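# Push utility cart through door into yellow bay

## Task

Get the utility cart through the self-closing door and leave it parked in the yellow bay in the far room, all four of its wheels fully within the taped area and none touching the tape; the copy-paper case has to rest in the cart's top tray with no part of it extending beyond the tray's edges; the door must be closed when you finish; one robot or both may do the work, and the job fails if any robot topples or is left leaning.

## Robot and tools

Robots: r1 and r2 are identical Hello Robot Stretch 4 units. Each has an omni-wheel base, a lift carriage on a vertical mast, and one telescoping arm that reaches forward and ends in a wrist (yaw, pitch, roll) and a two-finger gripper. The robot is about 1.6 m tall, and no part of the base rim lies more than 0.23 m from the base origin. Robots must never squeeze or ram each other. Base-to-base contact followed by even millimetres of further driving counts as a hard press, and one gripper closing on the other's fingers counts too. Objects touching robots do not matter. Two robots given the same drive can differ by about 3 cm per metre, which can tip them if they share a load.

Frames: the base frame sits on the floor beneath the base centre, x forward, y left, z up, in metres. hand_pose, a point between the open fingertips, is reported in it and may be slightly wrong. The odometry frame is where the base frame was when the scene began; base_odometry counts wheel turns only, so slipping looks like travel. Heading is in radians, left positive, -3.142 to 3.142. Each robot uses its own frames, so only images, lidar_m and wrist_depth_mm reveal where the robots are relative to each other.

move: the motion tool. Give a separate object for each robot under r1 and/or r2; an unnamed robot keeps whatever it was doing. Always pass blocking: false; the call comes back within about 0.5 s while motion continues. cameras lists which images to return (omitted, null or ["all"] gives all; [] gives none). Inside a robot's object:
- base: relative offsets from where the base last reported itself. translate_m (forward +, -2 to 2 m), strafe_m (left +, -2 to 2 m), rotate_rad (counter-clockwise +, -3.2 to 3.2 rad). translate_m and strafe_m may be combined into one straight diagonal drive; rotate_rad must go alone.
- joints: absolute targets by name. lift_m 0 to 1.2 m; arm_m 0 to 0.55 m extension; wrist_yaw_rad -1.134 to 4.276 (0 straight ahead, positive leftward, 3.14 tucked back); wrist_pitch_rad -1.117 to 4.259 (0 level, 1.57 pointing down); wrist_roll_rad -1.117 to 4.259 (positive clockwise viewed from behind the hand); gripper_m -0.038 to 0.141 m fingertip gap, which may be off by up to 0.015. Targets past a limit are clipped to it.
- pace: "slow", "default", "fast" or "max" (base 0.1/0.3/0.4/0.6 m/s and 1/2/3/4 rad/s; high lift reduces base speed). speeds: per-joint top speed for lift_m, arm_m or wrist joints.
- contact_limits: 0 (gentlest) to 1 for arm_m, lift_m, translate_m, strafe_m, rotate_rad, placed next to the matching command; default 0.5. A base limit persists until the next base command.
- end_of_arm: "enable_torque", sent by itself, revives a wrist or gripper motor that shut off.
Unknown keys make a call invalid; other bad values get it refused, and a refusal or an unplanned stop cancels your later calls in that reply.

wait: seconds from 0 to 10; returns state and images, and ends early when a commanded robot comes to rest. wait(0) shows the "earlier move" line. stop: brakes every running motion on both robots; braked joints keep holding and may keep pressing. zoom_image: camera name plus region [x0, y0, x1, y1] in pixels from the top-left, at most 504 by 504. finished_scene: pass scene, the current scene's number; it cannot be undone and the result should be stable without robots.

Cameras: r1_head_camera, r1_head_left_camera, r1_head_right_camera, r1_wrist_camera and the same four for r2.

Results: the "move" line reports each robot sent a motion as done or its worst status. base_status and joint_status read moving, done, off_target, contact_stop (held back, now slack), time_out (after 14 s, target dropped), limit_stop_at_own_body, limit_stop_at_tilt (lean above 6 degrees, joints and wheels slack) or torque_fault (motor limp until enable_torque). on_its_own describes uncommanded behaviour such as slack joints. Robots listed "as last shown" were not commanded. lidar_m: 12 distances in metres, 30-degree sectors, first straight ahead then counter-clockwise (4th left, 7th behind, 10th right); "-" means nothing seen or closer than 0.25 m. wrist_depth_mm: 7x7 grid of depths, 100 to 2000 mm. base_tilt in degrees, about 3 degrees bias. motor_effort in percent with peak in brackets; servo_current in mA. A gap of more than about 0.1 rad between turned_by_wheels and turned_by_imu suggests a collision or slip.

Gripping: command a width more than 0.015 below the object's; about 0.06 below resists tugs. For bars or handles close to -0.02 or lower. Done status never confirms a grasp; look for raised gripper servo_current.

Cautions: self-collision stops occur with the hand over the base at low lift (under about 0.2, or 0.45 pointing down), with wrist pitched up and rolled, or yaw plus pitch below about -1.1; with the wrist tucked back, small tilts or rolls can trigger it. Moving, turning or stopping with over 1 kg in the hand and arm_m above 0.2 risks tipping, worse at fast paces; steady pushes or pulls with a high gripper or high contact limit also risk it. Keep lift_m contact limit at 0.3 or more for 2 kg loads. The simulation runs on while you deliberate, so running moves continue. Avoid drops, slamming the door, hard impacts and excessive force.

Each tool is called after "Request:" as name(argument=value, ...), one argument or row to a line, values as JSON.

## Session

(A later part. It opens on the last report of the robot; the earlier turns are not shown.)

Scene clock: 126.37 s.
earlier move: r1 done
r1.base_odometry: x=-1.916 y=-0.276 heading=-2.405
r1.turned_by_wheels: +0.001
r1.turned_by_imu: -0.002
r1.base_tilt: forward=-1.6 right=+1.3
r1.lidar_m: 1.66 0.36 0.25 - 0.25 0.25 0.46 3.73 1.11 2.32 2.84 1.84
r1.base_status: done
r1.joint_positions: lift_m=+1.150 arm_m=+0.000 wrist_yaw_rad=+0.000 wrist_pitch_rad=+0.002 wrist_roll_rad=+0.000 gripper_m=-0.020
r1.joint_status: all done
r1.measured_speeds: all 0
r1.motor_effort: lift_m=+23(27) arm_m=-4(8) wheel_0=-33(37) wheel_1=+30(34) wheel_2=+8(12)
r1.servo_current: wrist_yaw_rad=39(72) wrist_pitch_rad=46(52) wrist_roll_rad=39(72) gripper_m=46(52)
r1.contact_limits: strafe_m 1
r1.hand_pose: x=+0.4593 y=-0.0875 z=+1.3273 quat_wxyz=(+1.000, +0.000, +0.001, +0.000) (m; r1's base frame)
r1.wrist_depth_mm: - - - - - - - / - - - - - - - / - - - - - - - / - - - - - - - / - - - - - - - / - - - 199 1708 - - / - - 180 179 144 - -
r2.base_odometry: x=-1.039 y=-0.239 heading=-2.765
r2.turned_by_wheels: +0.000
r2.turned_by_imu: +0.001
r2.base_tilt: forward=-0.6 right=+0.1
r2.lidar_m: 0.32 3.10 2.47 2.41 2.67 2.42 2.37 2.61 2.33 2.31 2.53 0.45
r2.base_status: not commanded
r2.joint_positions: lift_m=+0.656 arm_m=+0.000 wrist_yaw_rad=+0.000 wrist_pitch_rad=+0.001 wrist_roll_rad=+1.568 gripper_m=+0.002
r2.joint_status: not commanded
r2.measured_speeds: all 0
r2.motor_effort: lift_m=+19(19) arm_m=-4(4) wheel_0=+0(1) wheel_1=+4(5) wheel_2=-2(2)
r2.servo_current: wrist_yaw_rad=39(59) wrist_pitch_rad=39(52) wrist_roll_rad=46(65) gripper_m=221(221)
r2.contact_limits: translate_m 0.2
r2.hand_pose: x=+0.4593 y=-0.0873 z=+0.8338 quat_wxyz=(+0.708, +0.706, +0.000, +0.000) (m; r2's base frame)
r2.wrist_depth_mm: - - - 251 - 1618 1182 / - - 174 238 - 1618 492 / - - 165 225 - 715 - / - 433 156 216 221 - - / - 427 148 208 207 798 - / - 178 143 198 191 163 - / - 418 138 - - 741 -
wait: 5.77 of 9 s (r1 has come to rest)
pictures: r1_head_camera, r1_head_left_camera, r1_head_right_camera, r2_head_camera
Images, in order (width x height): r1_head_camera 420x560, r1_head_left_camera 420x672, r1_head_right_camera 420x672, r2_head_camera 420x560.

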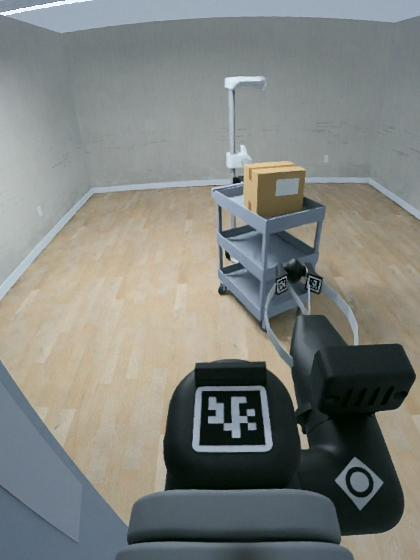

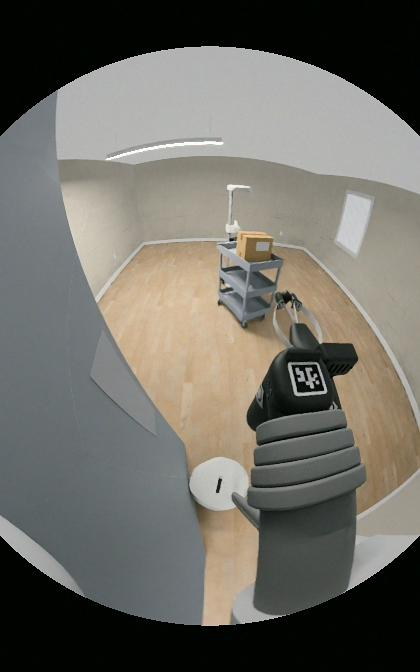

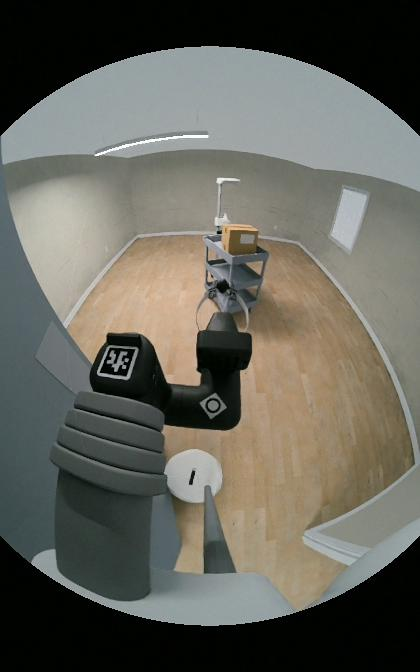

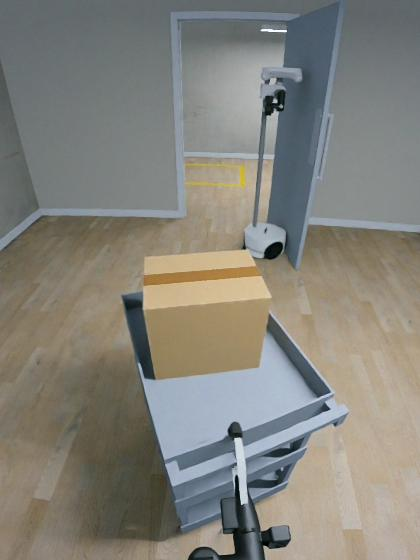

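Request:
move(
  blocking=false,
  r1={"base":{"strafe_m":0.25},"pace":"slow","contact_limits":{"strafe_m":1.0}},
  r2={"base":{"strafe_m":0.13},"pace":"slow","contact_limits":{"strafe_m":0.4}},
  cameras=[],
)

Request:
wait(
  seconds=2,
  cameras=[],
)

Request:
wait(
  seconds=4,
  cameras=["r1_head_right_camera","r2_head_camera","r2_wrist_camera"],
)

Scene clock: 144.40 s.
move: r1 contact_stop; r2 moving
r1.base_odometry: x=-1.916 y=-0.281 heading=-2.425
r1.turned_by_wheels: -0.020
r1.turned_by_imu: -0.003
r1.base_tilt: forward=-1.6 right=+1.3
r1.lidar_m: 1.67 0.38 0.25 - 0.25 0.25 0.44 3.73 1.11 2.29 2.84 1.85
r1.base_status: strafe_m contact_stop
r1.joint_positions: lift_m=+1.150 arm_m=+0.000 wrist_yaw_rad=+0.000 wrist_pitch_rad=+0.002 wrist_roll_rad=+0.000 gripper_m=-0.020
r1.joint_status: not commanded
r1.measured_speeds: translate_m=+0.002 strafe_m=-0.011 rotate_rad=-0.019 lift_m=+0.000 arm_m=+0.000 wrist_yaw_rad=+0.000 wrist_pitch_rad=+0.000 wrist_roll_rad=+0.000
r1.on_its_own: the wheels are slack since a contact_stop
r1.motor_effort: lift_m=+23(23) arm_m=-4(5) wheel_0=-15(38) wheel_1=+16(34) wheel_2=+4(7)
r1.servo_current: wrist_yaw_rad=39(65) wrist_pitch_rad=46(46) wrist_roll_rad=39(59) gripper_m=46(46)
r1.contact_limits: strafe_m 1
r1.hand_pose: x=+0.4593 y=-0.0875 z=+1.3273 quat_wxyz=(+1.000, +0.000, +0.001, +0.000) (m; r1's base frame)
r1.wrist_depth_mm: - - - - - - - / - - - - - - - / - - - - - - - / - - - - - - - / - - - - - - - / - - - 199 1708 - - / - - 180 183 144 - -
r2.base_odometry: x=-1.034 y=-0.252 heading=-2.765
r2.turned_by_wheels: +0.000
r2.turned_by_imu: +0.000
r2.base_tilt: forward=-0.7 right=+0.1
r2.lidar_m: 0.30 3.11 2.44 2.37 2.62 2.41 2.38 2.58 2.37 2.32 2.55 0.42
r2.base_status: strafe_m moving
r2.joint_positions: lift_m=+0.656 arm_m=+0.000 wrist_yaw_rad=-0.001 wrist_pitch_rad=+0.001 wrist_roll_rad=+1.568 gripper_m=+0.002
r2.joint_status: not commanded
r2.measured_speeds: translate_m=+0.000 strafe_m=+0.055 rotate_rad=+0.000 lift_m=+0.000 arm_m=+0.000 wrist_yaw_rad=-0.017 wrist_pitch_rad=+0.000 wrist_roll_rad=+0.001
r2.motor_effort: lift_m=+19(19) arm_m=-4(4) wheel_0=-13(13) wheel_1=+8(8) wheel_2=+0(2)
r2.servo_current: wrist_yaw_rad=33(46) wrist_pitch_rad=39(39) wrist_roll_rad=46(59) gripper_m=202(221)
r2.contact_limits: strafe_m 0.4
r2.hand_pose: x=+0.4593 y=-0.0876 z=+0.8338 quat_wxyz=(+0.708, +0.706, +0.000, -0.001) (m; r2's base frame)
r2.wrist_depth_mm: - - - 255 - 1618 1205 / - - 174 240 - 1661 492 / - - 166 228 - 759 - / - 430 156 217 820 - - / - 421 149 207 207 778 - / - 178 144 198 190 163 - / - 415 136 - - 741 -
pictures: none
No camera images: "cameras" was empty.

not run: a stop that you did not command came earlier in this reply.

not run: a stop that you did not command came earlier in this reply.

Request:
move(
  blocking=false,
  r1={"base":{"translate_m":0.08},"pace":"slow","contact_limits":{"translate_m":0.6}},
  cameras=[],
)

Request:
wait(
  seconds=3,
  cameras=["r1_head_right_camera","r1_head_left_camera","r2_head_camera","r2_wrist_camera"],
)

Scene clock: 150.80 s.
earlier move: r1 contact_stop; r2 done
move: r1 moving
r1.base_odometry: x=-1.932 y=-0.283 heading=-2.428
r1.turned_by_wheels: -0.003
r1.turned_by_imu: -0.003
r1.base_tilt: forward=-1.6 right=+1.3
r1.lidar_m: 1.68 0.37 0.25 - 0.26 0.25 0.44 3.73 1.10 2.31 2.81 1.79
r1.base_status: earlier strafe_m contact_stop (by the wheels' count: -0.005 of +0.250); translate_m moving
r1.joint_positions: lift_m=+1.150 arm_m=+0.000 wrist_yaw_rad=+0.000 wrist_pitch_rad=+0.002 wrist_roll_rad=+0.000 gripper_m=-0.020
r1.joint_status: not commanded
r1.measured_speeds: translate_m=+0.048 strafe_m=+0.000 rotate_rad=-0.001 lift_m=+0.000 arm_m=+0.000 wrist_yaw_rad=+0.000 wrist_pitch_rad=+0.000 wrist_roll_rad=+0.000
r1.motor_effort: lift_m=+23(23) arm_m=-4(5) wheel_0=+3(3) wheel_1=+10(12) wheel_2=-4(5)
r1.servo_current: wrist_yaw_rad=39(59) wrist_pitch_rad=39(52) wrist_roll_rad=52(65) gripper_m=46(46)
r1.contact_limits: translate_m 0.6
r1.hand_pose: x=+0.4593 y=-0.0875 z=+1.3273 quat_wxyz=(+1.000, +0.000, +0.001, +0.000) (m; r1's base frame)
r1.wrist_depth_mm: - - - - - - - / - - - - - - - / - - - - - - - / - - - - - - - / - - - - - - - / - - - 199 1618 - - / - - 180 183 144 - -
r2.base_odometry: x=-0.992 y=-0.360 heading=-2.765
r2.turned_by_wheels: +0.000
r2.turned_by_imu: +0.000
r2.base_tilt: forward=-0.7 right=+0.1
r2.lidar_m: 0.33 2.93 2.34 2.27 2.48 2.40 2.34 2.58 2.48 2.42 2.67 0.42
r2.base_status: done
r2.joint_positions: lift_m=+0.656 arm_m=+0.000 wrist_yaw_rad=-0.009 wrist_pitch_rad=+0.001 wrist_roll_rad=+1.568 gripper_m=+0.002
r2.joint_status: not commanded
r2.measured_speeds: all 0
r2.motor_effort: lift_m=+19(19) arm_m=-4(4) wheel_0=-5(6) wheel_1=+3(4) wheel_2=-2(2)
r2.servo_current: wrist_yaw_rad=59(65) wrist_pitch_rad=39(46) wrist_roll_rad=59(59) gripper_m=169(182)
r2.contact_limits: strafe_m 0.4
r2.hand_pose: x=+0.4586 y=-0.0899 z=+0.8338 quat_wxyz=(+0.708, +0.706, -0.003, -0.003) (m; r2's base frame)
r2.wrist_depth_mm: - - 155 219 - 1661 - / - - 152 213 216 1618 - / - 418 148 209 211 - - / - 424 145 205 206 - - / - 427 142 201 200 798 - / - 178 139 196 193 164 - / - 439 137 - - 1756 -
pictures: none
No camera images: "cameras" was empty.

Scene clock: 152.37 s.
earlier move: r1 done
r1.base_odometry: x=-1.983 y=-0.327 heading=-2.428
r1.turned_by_wheels: +0.000
r1.turned_by_imu: +0.000
r1.base_tilt: forward=-1.6 right=+1.3
r1.lidar_m: 1.60 3.01 0.25 - 0.25 0.25 0.47 3.83 1.14 2.53 2.83 1.72
r1.base_status: done
r1.joint_positions: lift_m=+1.150 arm_m=+0.000 wrist_yaw_rad=+0.000 wrist_pitch_rad=+0.002 wrist_roll_rad=+0.000 gripper_m=-0.020
r1.joint_status: not commanded
r1.measured_speeds: all 0
r1.motor_effort: lift_m=+23(23) arm_m=-4(5) wheel_0=+0(4) wheel_1=+7(12) wheel_2=-2(6)
r1.servo_current: wrist_yaw_rad=59(59) wrist_pitch_rad=46(52) wrist_roll_rad=52(65) gripper_m=39(46)
r1.contact_limits: translate_m 0.6
r1.hand_pose: x=+0.4593 y=-0.0875 z=+1.3273 quat_wxyz=(+1.000, +0.000, +0.001, +0.000) (m; r1's base frame)
r1.wrist_depth_mm: - - - - - - - / - - - - - - - / - - - - - - - / - - - - - - - / - - - - - - - / - - - 198 1618 - - / - - 180 183 144 - -
r2.base_odometry: x=-0.992 y=-0.360 heading=-2.765
r2.turned_by_wheels: +0.000
r2.turned_by_imu: +0.000
r2.base_tilt: forward=-0.7 right=+0.1
r2.lidar_m: 0.33 2.94 2.34 2.27 2.49 2.39 2.36 2.58 2.49 2.45 2.65 0.39
r2.base_status: done
r2.joint_positions: lift_m=+0.656 arm_m=+0.000 wrist_yaw_rad=-0.009 wrist_pitch_rad=+0.001 wrist_roll_rad=+1.568 gripper_m=+0.002
r2.joint_status: not commanded
r2.measured_speeds: all 0
r2.motor_effort: lift_m=+19(19) arm_m=-4(4) wheel_0=-5(6) wheel_1=+4(4) wheel_2=-2(2)
r2.servo_current: wrist_yaw_rad=59(72) wrist_pitch_rad=39(46) wrist_roll_rad=52(65) gripper_m=176(182)
r2.contact_limits: strafe_m 0.4
r2.hand_pose: x=+0.4586 y=-0.0899 z=+0.8338 quat_wxyz=(+0.708, +0.706, -0.003, -0.003) (m; r2's base frame)
r2.wrist_depth_mm: - - 154 220 - 1618 - / - - 151 214 - 1661 - / - 415 148 209 211 - - / - 421 144 204 206 - - / - 430 142 200 201 788 - / - 178 139 197 194 163 - / - 439 137 - - 1808 -
wait: 1.57 of 3 s (r1 has come to rest)
pictures: r1_head_left_camera, r1_head_right_camera, r2_head_camera, r2_wrist_camera
Images, in order (width x height): r1_head_left_camera 420x672, r1_head_right_camera 420x672, r2_head_camera 420x560, r2_wrist_camera 616x392.

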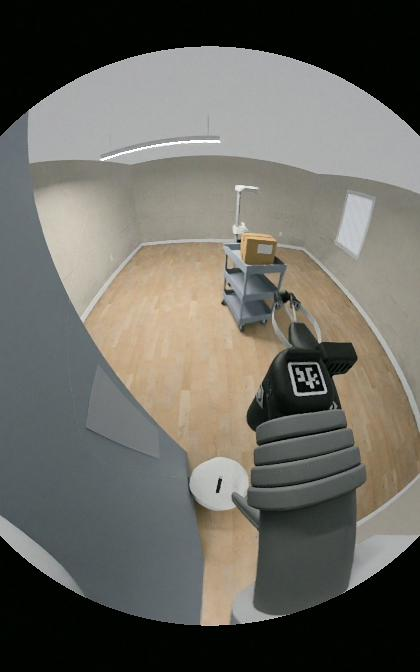

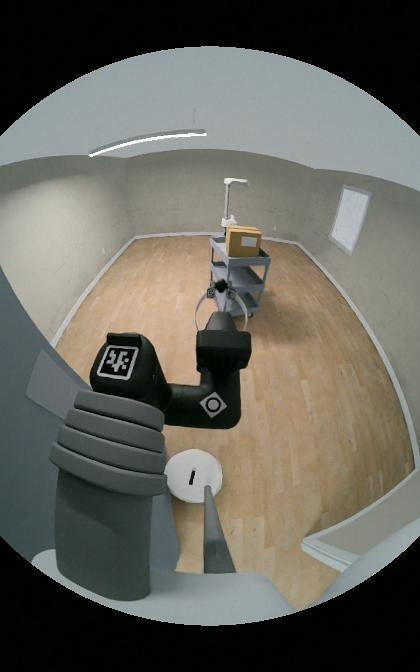

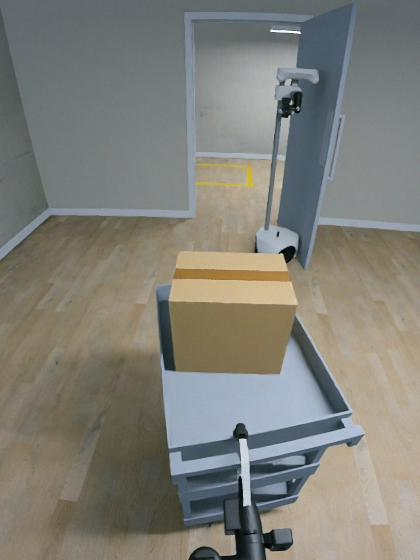

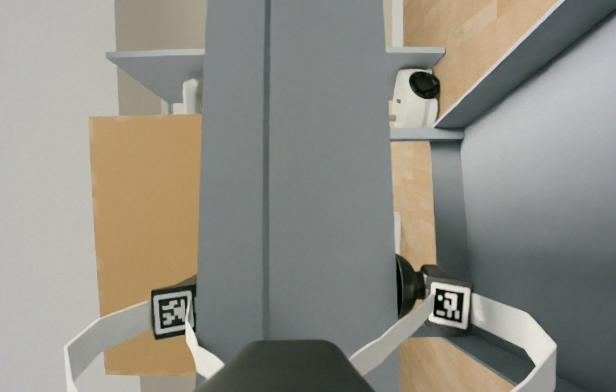

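Request:
move(
  blocking=false,
  r1={"base":{"strafe_m":0.25},"contact_limits":{"strafe_m":1.0}},
  cameras=[],
)

Request:
wait(
  seconds=2,
  cameras=["r1_head_right_camera","r2_head_camera"],
)

Scene clock: 167.80 s.
move: r1 moving
r1.base_odometry: x=-1.961 y=-0.352 heading=-2.424
r1.turned_by_wheels: +0.003
r1.turned_by_imu: +0.001
r1.base_tilt: forward=-1.6 right=+1.2
r1.lidar_m: 1.56 2.97 0.25 - 0.27 0.25 0.46 3.83 1.18 2.57 2.84 1.71
r1.base_status: strafe_m moving
r1.joint_positions: lift_m=+1.150 arm_m=+0.000 wrist_yaw_rad=+0.000 wrist_pitch_rad=+0.002 wrist_roll_rad=+0.000 gripper_m=-0.020
r1.joint_status: not commanded
r1.measured_speeds: translate_m=-0.015 strafe_m=+0.075 rotate_rad=+0.070 lift_m=+0.002 arm_m=-0.002 wrist_yaw_rad=+0.000 wrist_pitch_rad=+0.000 wrist_roll_rad=+0.000
r1.motor_effort: lift_m=+22(23) arm_m=-3(5) wheel_0=-22(22) wheel_1=+26(26) wheel_2=+2(3)
r1.servo_current: wrist_yaw_rad=46(52) wrist_pitch_rad=52(52) wrist_roll_rad=39(65) gripper_m=39(52)
r1.contact_limits: strafe_m 1
r1.hand_pose: x=+0.4593 y=-0.0875 z=+1.3274 quat_wxyz=(+1.000, +0.000, +0.001, +0.000) (m; r1's base frame)
r1.wrist_depth_mm: - - - - - - - / - - - - - - - / - - - - - - - / - - - - - - - / - - - - - - - / - - - 199 1618 - - / - - 180 183 144 - -
r2: as last shown
r2.lidar_m: 0.34 2.96 2.35 2.28 2.51 2.40 2.36 2.57 2.48 2.43 2.66 0.40
r2.motor_effort: lift_m=+19(19) arm_m=-4(4) wheel_0=-5(6) wheel_1=+3(4) wheel_2=-2(2)
r2.servo_current: wrist_yaw_rad=65(72) wrist_pitch_rad=39(46) wrist_roll_rad=46(59) gripper_m=182(182)
r2.contact_limits: strafe_m 0.4
r2.wrist_depth_mm: - - 154 219 - 1576 - / - - 152 213 - 1661 - / - 418 148 210 211 - - / - 421 145 205 206 - - / - 427 142 200 200 788 - / - 178 139 196 195 164 - / - 439 137 - - 1808 -
pictures: none
No camera images: "cameras" was empty.

Scene clock: 169.13 s.
earlier move: r1 contact_stop
r1.base_odometry: x=-1.957 y=-0.358 heading=-2.460
r1.turned_by_wheels: -0.035
r1.turned_by_imu: +0.025
r1.base_tilt: forward=-1.6 right=+1.3
r1.lidar_m: 1.61 2.91 0.25 - 0.25 0.25 0.45 3.83 1.15 2.74 2.85 1.72
r1.base_status: strafe_m contact_stop (by the wheels' count: +0.041 of +0.250)
r1.joint_positions: lift_m=+1.150 arm_m=+0.000 wrist_yaw_rad=+0.000 wrist_pitch_rad=+0.002 wrist_roll_rad=+0.000 gripper_m=-0.020
r1.joint_status: not commanded
r1.measured_speeds: all 0
r1.on_its_own: the wheels are slack since a contact_stop
r1.motor_effort: lift_m=+21(23) arm_m=+4(5) wheel_0=+0(33) wheel_1=+0(28) wheel_2=+0(17)
r1.servo_current: wrist_yaw_rad=39(65) wrist_pitch_rad=39(52) wrist_roll_rad=46(65) gripper_m=46(52)
r1.contact_limits: strafe_m 1
r1.hand_pose: x=+0.4593 y=-0.0875 z=+1.3274 quat_wxyz=(+1.000, +0.000, +0.001, +0.000) (m; r1's base frame)
r1.wrist_depth_mm: - - - - - - - / - - - - - - - / - - - - - - - / - - - - - - - / - - - - - - - / - - - 199 1576 - - / - - 180 179 143 - -
r2.base_odometry: x=-0.992 y=-0.360 heading=-2.765
r2.turned_by_wheels: +0.000
r2.turned_by_imu: +0.000
r2.base_tilt: forward=-0.7 right=+0.1
r2.lidar_m: 0.33 2.96 2.35 2.28 2.47 2.39 2.34 2.59 2.48 2.42 2.69 0.42
r2.base_status: not commanded
r2.joint_positions: lift_m=+0.656 arm_m=+0.000 wrist_yaw_rad=-0.009 wrist_pitch_rad=+0.001 wrist_roll_rad=+1.568 gripper_m=+0.002
r2.joint_status: not commanded
r2.measured_speeds: all 0
r2.motor_effort: lift_m=+19(19) arm_m=-4(4) wheel_0=-6(6) wheel_1=+3(4) wheel_2=-2(2)
r2.servo_current: wrist_yaw_rad=65(72) wrist_pitch_rad=33(46) wrist_roll_rad=46(59) gripper_m=176(182)
r2.contact_limits: strafe_m 0.4
r2.hand_pose: x=+0.4586 y=-0.0899 z=+0.8338 quat_wxyz=(+0.708, +0.706, -0.003, -0.003) (m; r2's base frame)
r2.wrist_depth_mm: - - 155 219 - 1618 - / - - 152 213 - 1661 - / - 418 149 210 211 - - / - 421 145 204 206 - - / - 427 142 201 200 809 - / - 178 139 196 194 164 - / - 433 137 - - 1808 -
wait: 1.33 of 2 s (r1 has come to rest)
pictures: r1_head_right_camera, r2_head_camera
Images, in order (width x height): r1_head_right_camera 420x672, r2_head_camera 420x560.

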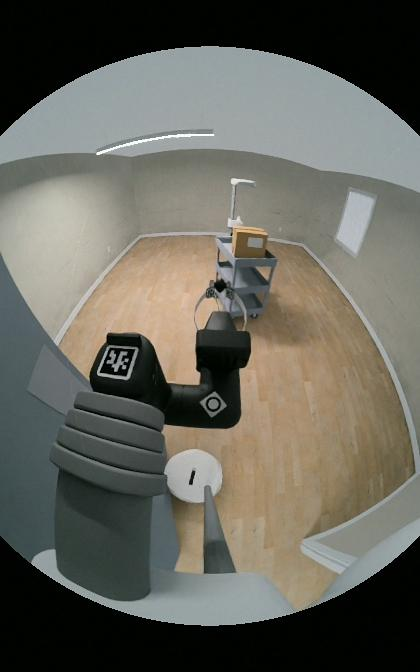

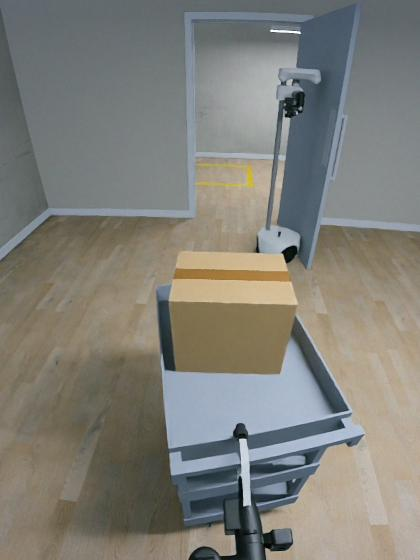

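Request:
move(
  blocking=false,
  r1={"base":{"translate_m":0.12,"strafe_m":0.1},"pace":"slow","contact_limits":{"strafe_m":1.0}},
  cameras=[],
)

Request:
wait(
  seconds=3,
  cameras=["r1_head_left_camera","r2_head_camera"],
)

Scene clock: 177.70 s.
move: r1 moving
r1.base_odometry: x=-1.960 y=-0.371 heading=-2.460
r1.turned_by_wheels: +0.000
r1.turned_by_imu: +0.000
r1.base_tilt: forward=-1.6 right=+1.3
r1.lidar_m: 1.60 2.89 0.25 - 0.25 0.25 0.45 3.84 1.19 2.77 2.84 1.71
r1.base_status: translate_m moving; strafe_m moving
r1.joint_positions: lift_m=+1.150 arm_m=+0.000 wrist_yaw_rad=+0.000 wrist_pitch_rad=+0.002 wrist_roll_rad=+0.000 gripper_m=-0.020
r1.joint_status: not commanded
r1.measured_speeds: translate_m=+0.039 strafe_m=+0.034 rotate_rad=+0.001 lift_m=+0.000 arm_m=+0.000 wrist_yaw_rad=+0.000 wrist_pitch_rad=+0.000 wrist_roll_rad=+0.000
r1.motor_effort: lift_m=+22(22) arm_m=+4(4) wheel_0=-6(8) wheel_1=+9(13) wheel_2=-4(5)
r1.servo_current: wrist_yaw_rad=59(78) wrist_pitch_rad=46(46) wrist_roll_rad=26(52) gripper_m=46(46)
r1.contact_limits: strafe_m 1
r1.hand_pose: x=+0.4593 y=-0.0875 z=+1.3274 quat_wxyz=(+1.000, +0.000, +0.001, +0.000) (m; r1's base frame)
r1.wrist_depth_mm: - - - - - - - / - - - - - - - / - - - - - - - / - - - - - - - / - - - - - - - / - - - 198 1576 - - / - - 180 179 144 - -
r2: as last shown
r2.lidar_m: 0.35 2.92 2.34 2.29 2.51 2.39 2.36 2.55 2.47 2.41 2.66 0.41
r2.servo_current: wrist_yaw_rad=59(72) wrist_pitch_rad=39(46) wrist_roll_rad=52(59) gripper_m=182(182)
r2.contact_limits: strafe_m 0.4
r2.wrist_depth_mm: - - 155 219 - 1661 - / - - 152 213 - 1618 - / - 415 149 209 212 - - / - 421 145 205 206 - - / - 427 142 200 200 788 - / - 178 139 197 194 164 - / - 436 136 - - 1808 -
pictures: none
No camera images: "cameras" was empty.

Scene clock: 180.00 s.
earlier move: r1 done
r1.base_odometry: x=-1.987 y=-0.510 heading=-2.460
r1.turned_by_wheels: +0.000
r1.turned_by_imu: +0.239
r1.base_tilt: forward=-1.6 right=+1.3
r1.lidar_m: 4.24 0.25 0.25 - 0.25 0.29 - 1.23 1.56 2.78 3.17 1.55
r1.base_status: done
r1.joint_positions: lift_m=+1.150 arm_m=+0.000 wrist_yaw_rad=+0.000 wrist_pitch_rad=+0.002 wrist_roll_rad=+0.000 gripper_m=-0.020
r1.joint_status: not commanded
r1.measured_speeds: all 0
r1.motor_effort: lift_m=+22(22) arm_m=+4(4) wheel_0=-27(28) wheel_1=+34(37) wheel_2=-5(8)
r1.servo_current: wrist_yaw_rad=52(78) wrist_pitch_rad=39(52) wrist_roll_rad=52(59) gripper_m=39(52)
r1.contact_limits: strafe_m 1
r1.hand_pose: x=+0.4593 y=-0.0875 z=+1.3274 quat_wxyz=(+1.000, +0.000, +0.001, +0.000) (m; r1's base frame)
r1.wrist_depth_mm: - - - - - - - / - - - - - - - / - - - - - - - / - - - - - - - / - - - - - - - / - - - 198 1661 1397 1366 / - - 179 183 144 1205 -
r2.base_odometry: x=-0.992 y=-0.360 heading=-2.765
r2.turned_by_wheels: +0.000
r2.turned_by_imu: +0.000
r2.base_tilt: forward=-0.7 right=+0.1
r2.lidar_m: 0.34 2.93 2.32 2.29 2.49 2.38 2.36 2.58 2.48 2.44 2.66 0.42
r2.base_status: not commanded
r2.joint_positions: lift_m=+0.656 arm_m=+0.000 wrist_yaw_rad=-0.009 wrist_pitch_rad=+0.001 wrist_roll_rad=+1.568 gripper_m=+0.002
r2.joint_status: not commanded
r2.measured_speeds: all 0
r2.motor_effort: lift_m=+19(19) arm_m=-4(4) wheel_0=-6(6) wheel_1=+3(4) wheel_2=-2(2)
r2.servo_current: wrist_yaw_rad=59(72) wrist_pitch_rad=46(46) wrist_roll_rad=52(59) gripper_m=176(182)
r2.contact_limits: strafe_m 0.4
r2.hand_pose: x=+0.4586 y=-0.0899 z=+0.8338 quat_wxyz=(+0.708, +0.706, -0.003, -0.003) (m; r2's base frame)
r2.wrist_depth_mm: - - 155 218 - 1618 - / - - 151 214 - 1661 - / - 418 149 209 211 - - / - 424 145 204 206 - - / - 430 142 200 200 798 - / - 178 139 196 194 163 - / - 439 137 - - 1808 -
wait: 2.30 of 3 s (r1 has come to rest)
pictures: r1_head_left_camera, r2_head_camera
Images, in order (width x height): r1_head_left_camera 420x672, r2_head_camera 420x560.

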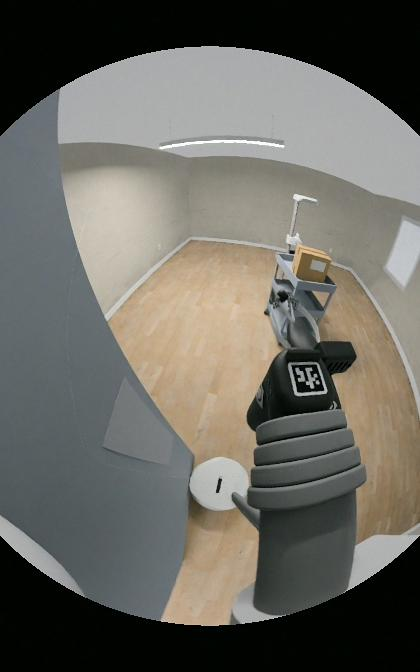

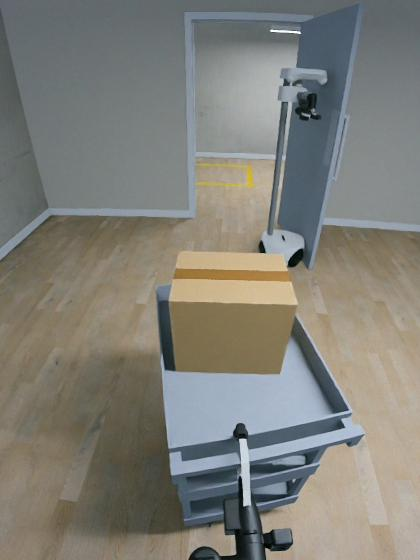

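Request:
move(
  blocking=false,
  r2={"base":{"translate_m":0.8,"strafe_m":0.1},"pace":"slow","contact_limits":{"translate_m":0.5}},
  cameras=[],
)

Request:
wait(
  seconds=10,
  cameras=["r1_head_camera","r2_head_camera","r2_wrist_camera"],
)

Scene clock: 194.03 s.
move: r2 moving
r1: as last shown
r1.turned_by_imu: +0.000
r1.lidar_m: 4.26 0.25 0.25 - 0.25 0.29 - 1.23 1.54 2.76 3.15 1.52
r1.motor_effort: lift_m=+22(22) arm_m=+4(4) wheel_0=-27(27) wheel_1=+34(34) wheel_2=-5(5)
r1.servo_current: wrist_yaw_rad=46(59) wrist_pitch_rad=46(46) wrist_roll_rad=39(65) gripper_m=46(52)
r1.contact_limits: strafe_m 1
r1.wrist_depth_mm: - - - - - - - / - - - - - - - / - - - - - - - / - - - - - - - / - - - - - - - / - - - 198 1576 1336 1336 / - - 180 183 144 - -
r2.base_odometry: x=-1.002 y=-0.366 heading=-2.765
r2.turned_by_wheels: +0.000
r2.turned_by_imu: +0.000
r2.base_tilt: forward=-0.7 right=+0.0
r2.lidar_m: 0.34 2.91 2.36 2.28 2.48 2.41 2.37 2.60 2.48 2.44 2.66 0.39
r2.base_status: translate_m moving; strafe_m moving
r2.joint_positions: lift_m=+0.656 arm_m=+0.000 wrist_yaw_rad=-0.009 wrist_pitch_rad=+0.001 wrist_roll_rad=+1.568 gripper_m=+0.002
r2.joint_status: not commanded
r2.measured_speeds: translate_m=+0.049 strafe_m=+0.006 rotate_rad=-0.002 lift_m=+0.000 arm_m=+0.000 wrist_yaw_rad=+0.000 wrist_pitch_rad=+0.000 wrist_roll_rad=+0.000
r2.motor_effort: lift_m=+19(19) arm_m=+4(4) wheel_0=+6(7) wheel_1=+6(9) wheel_2=-17(19)
r2.servo_current: wrist_yaw_rad=59(65) wrist_pitch_rad=39(39) wrist_roll_rad=39(52) gripper_m=163(176)
r2.contact_limits: translate_m 0.5
r2.hand_pose: x=+0.4585 y=-0.0899 z=+0.8338 quat_wxyz=(+0.708, +0.706, -0.003, -0.003) (m; r2's base frame)
r2.wrist_depth_mm: - - 155 219 - 1661 - / - - 152 213 - 1708 - / - 415 148 209 211 768 - / - 421 144 205 206 - - / - 424 142 200 201 788 - / - 178 139 196 187 164 - / - 436 136 - - 1808 -
pictures: none
No camera images: "cameras" was empty.

Scene clock: 202.87 s.
earlier move: r2 done
r1.base_odometry: x=-1.987 y=-0.510 heading=-2.460
r1.turned_by_wheels: +0.000
r1.turned_by_imu: -0.001
r1.base_tilt: forward=-1.6 right=+1.3
r1.lidar_m: 4.28 0.27 0.25 - 0.25 0.28 - 1.23 1.54 2.78 0.96 1.08
r1.base_status: not commanded
r1.joint_positions: lift_m=+1.150 arm_m=+0.000 wrist_yaw_rad=+0.000 wrist_pitch_rad=+0.002 wrist_roll_rad=+0.000 gripper_m=-0.020
r1.joint_status: not commanded
r1.measured_speeds: all 0
r1.motor_effort: lift_m=+22(22) arm_m=+3(4) wheel_0=-27(27) wheel_1=+34(34) wheel_2=-5(5)
r1.servo_current: wrist_yaw_rad=33(72) wrist_pitch_rad=52(52) wrist_roll_rad=39(72) gripper_m=46(52)
r1.contact_limits: strafe_m 1
r1.hand_pose: x=+0.4593 y=-0.0875 z=+1.3274 quat_wxyz=(+1.000, +0.000, +0.001, +0.000) (m; r1's base frame)
r1.wrist_depth_mm: - - - - - - - / - - - - - - - / - - - - - - - / - - - - - - - / - - - - - - - / - - - 200 - - 1464 / - - 179 183 144 - 1464
r2.base_odometry: x=-1.698 y=-0.747 heading=-2.764
r2.turned_by_wheels: +0.001
r2.turned_by_imu: +0.006
r2.base_tilt: forward=-0.7 right=+0.1
r2.lidar_m: 0.31 2.68 2.14 2.08 2.26 3.16 3.14 3.38 2.69 2.63 2.87 0.42
r2.base_status: done
r2.joint_positions: lift_m=+0.656 arm_m=+0.000 wrist_yaw_rad=+0.003 wrist_pitch_rad=+0.001 wrist_roll_rad=+1.570 gripper_m=+0.002
r2.joint_status: not commanded
r2.measured_speeds: all 0
r2.motor_effort: lift_m=+19(19) arm_m=+4(5) wheel_0=+8(14) wheel_1=+7(9) wheel_2=-5(19)
r2.servo_current: wrist_yaw_rad=59(72) wrist_pitch_rad=46(46) wrist_roll_rad=46(59) gripper_m=163(176)
r2.contact_limits: translate_m 0.5
r2.hand_pose: x=+0.4595 y=-0.0865 z=+0.8338 quat_wxyz=(+0.707, +0.707, +0.001, +0.001) (m; r2's base frame)
r2.wrist_depth_mm: - - 176 245 - 1430 1182 / - - 169 234 - 1756 488 / - - 160 224 809 741 - / - 430 153 215 214 - - / - 424 147 206 208 788 - / - 179 143 198 195 165 - / - 418 138 - - - -
wait: 8.83 of 10 s (r2 has come to rest)
pictures: r1_head_camera, r2_head_camera, r2_wrist_camera
Images, in order (width x height): r1_head_camera 420x560, r2_head_camera 420x560, r2_wrist_camera 616x392.

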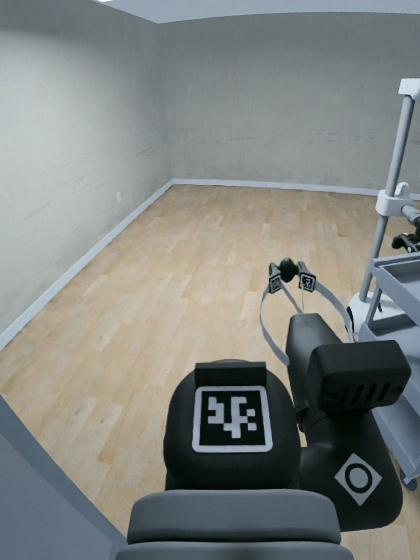

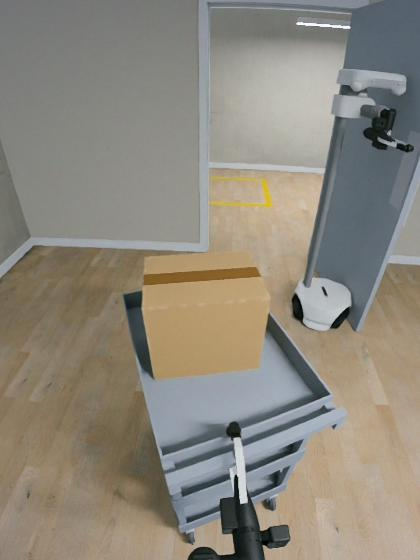

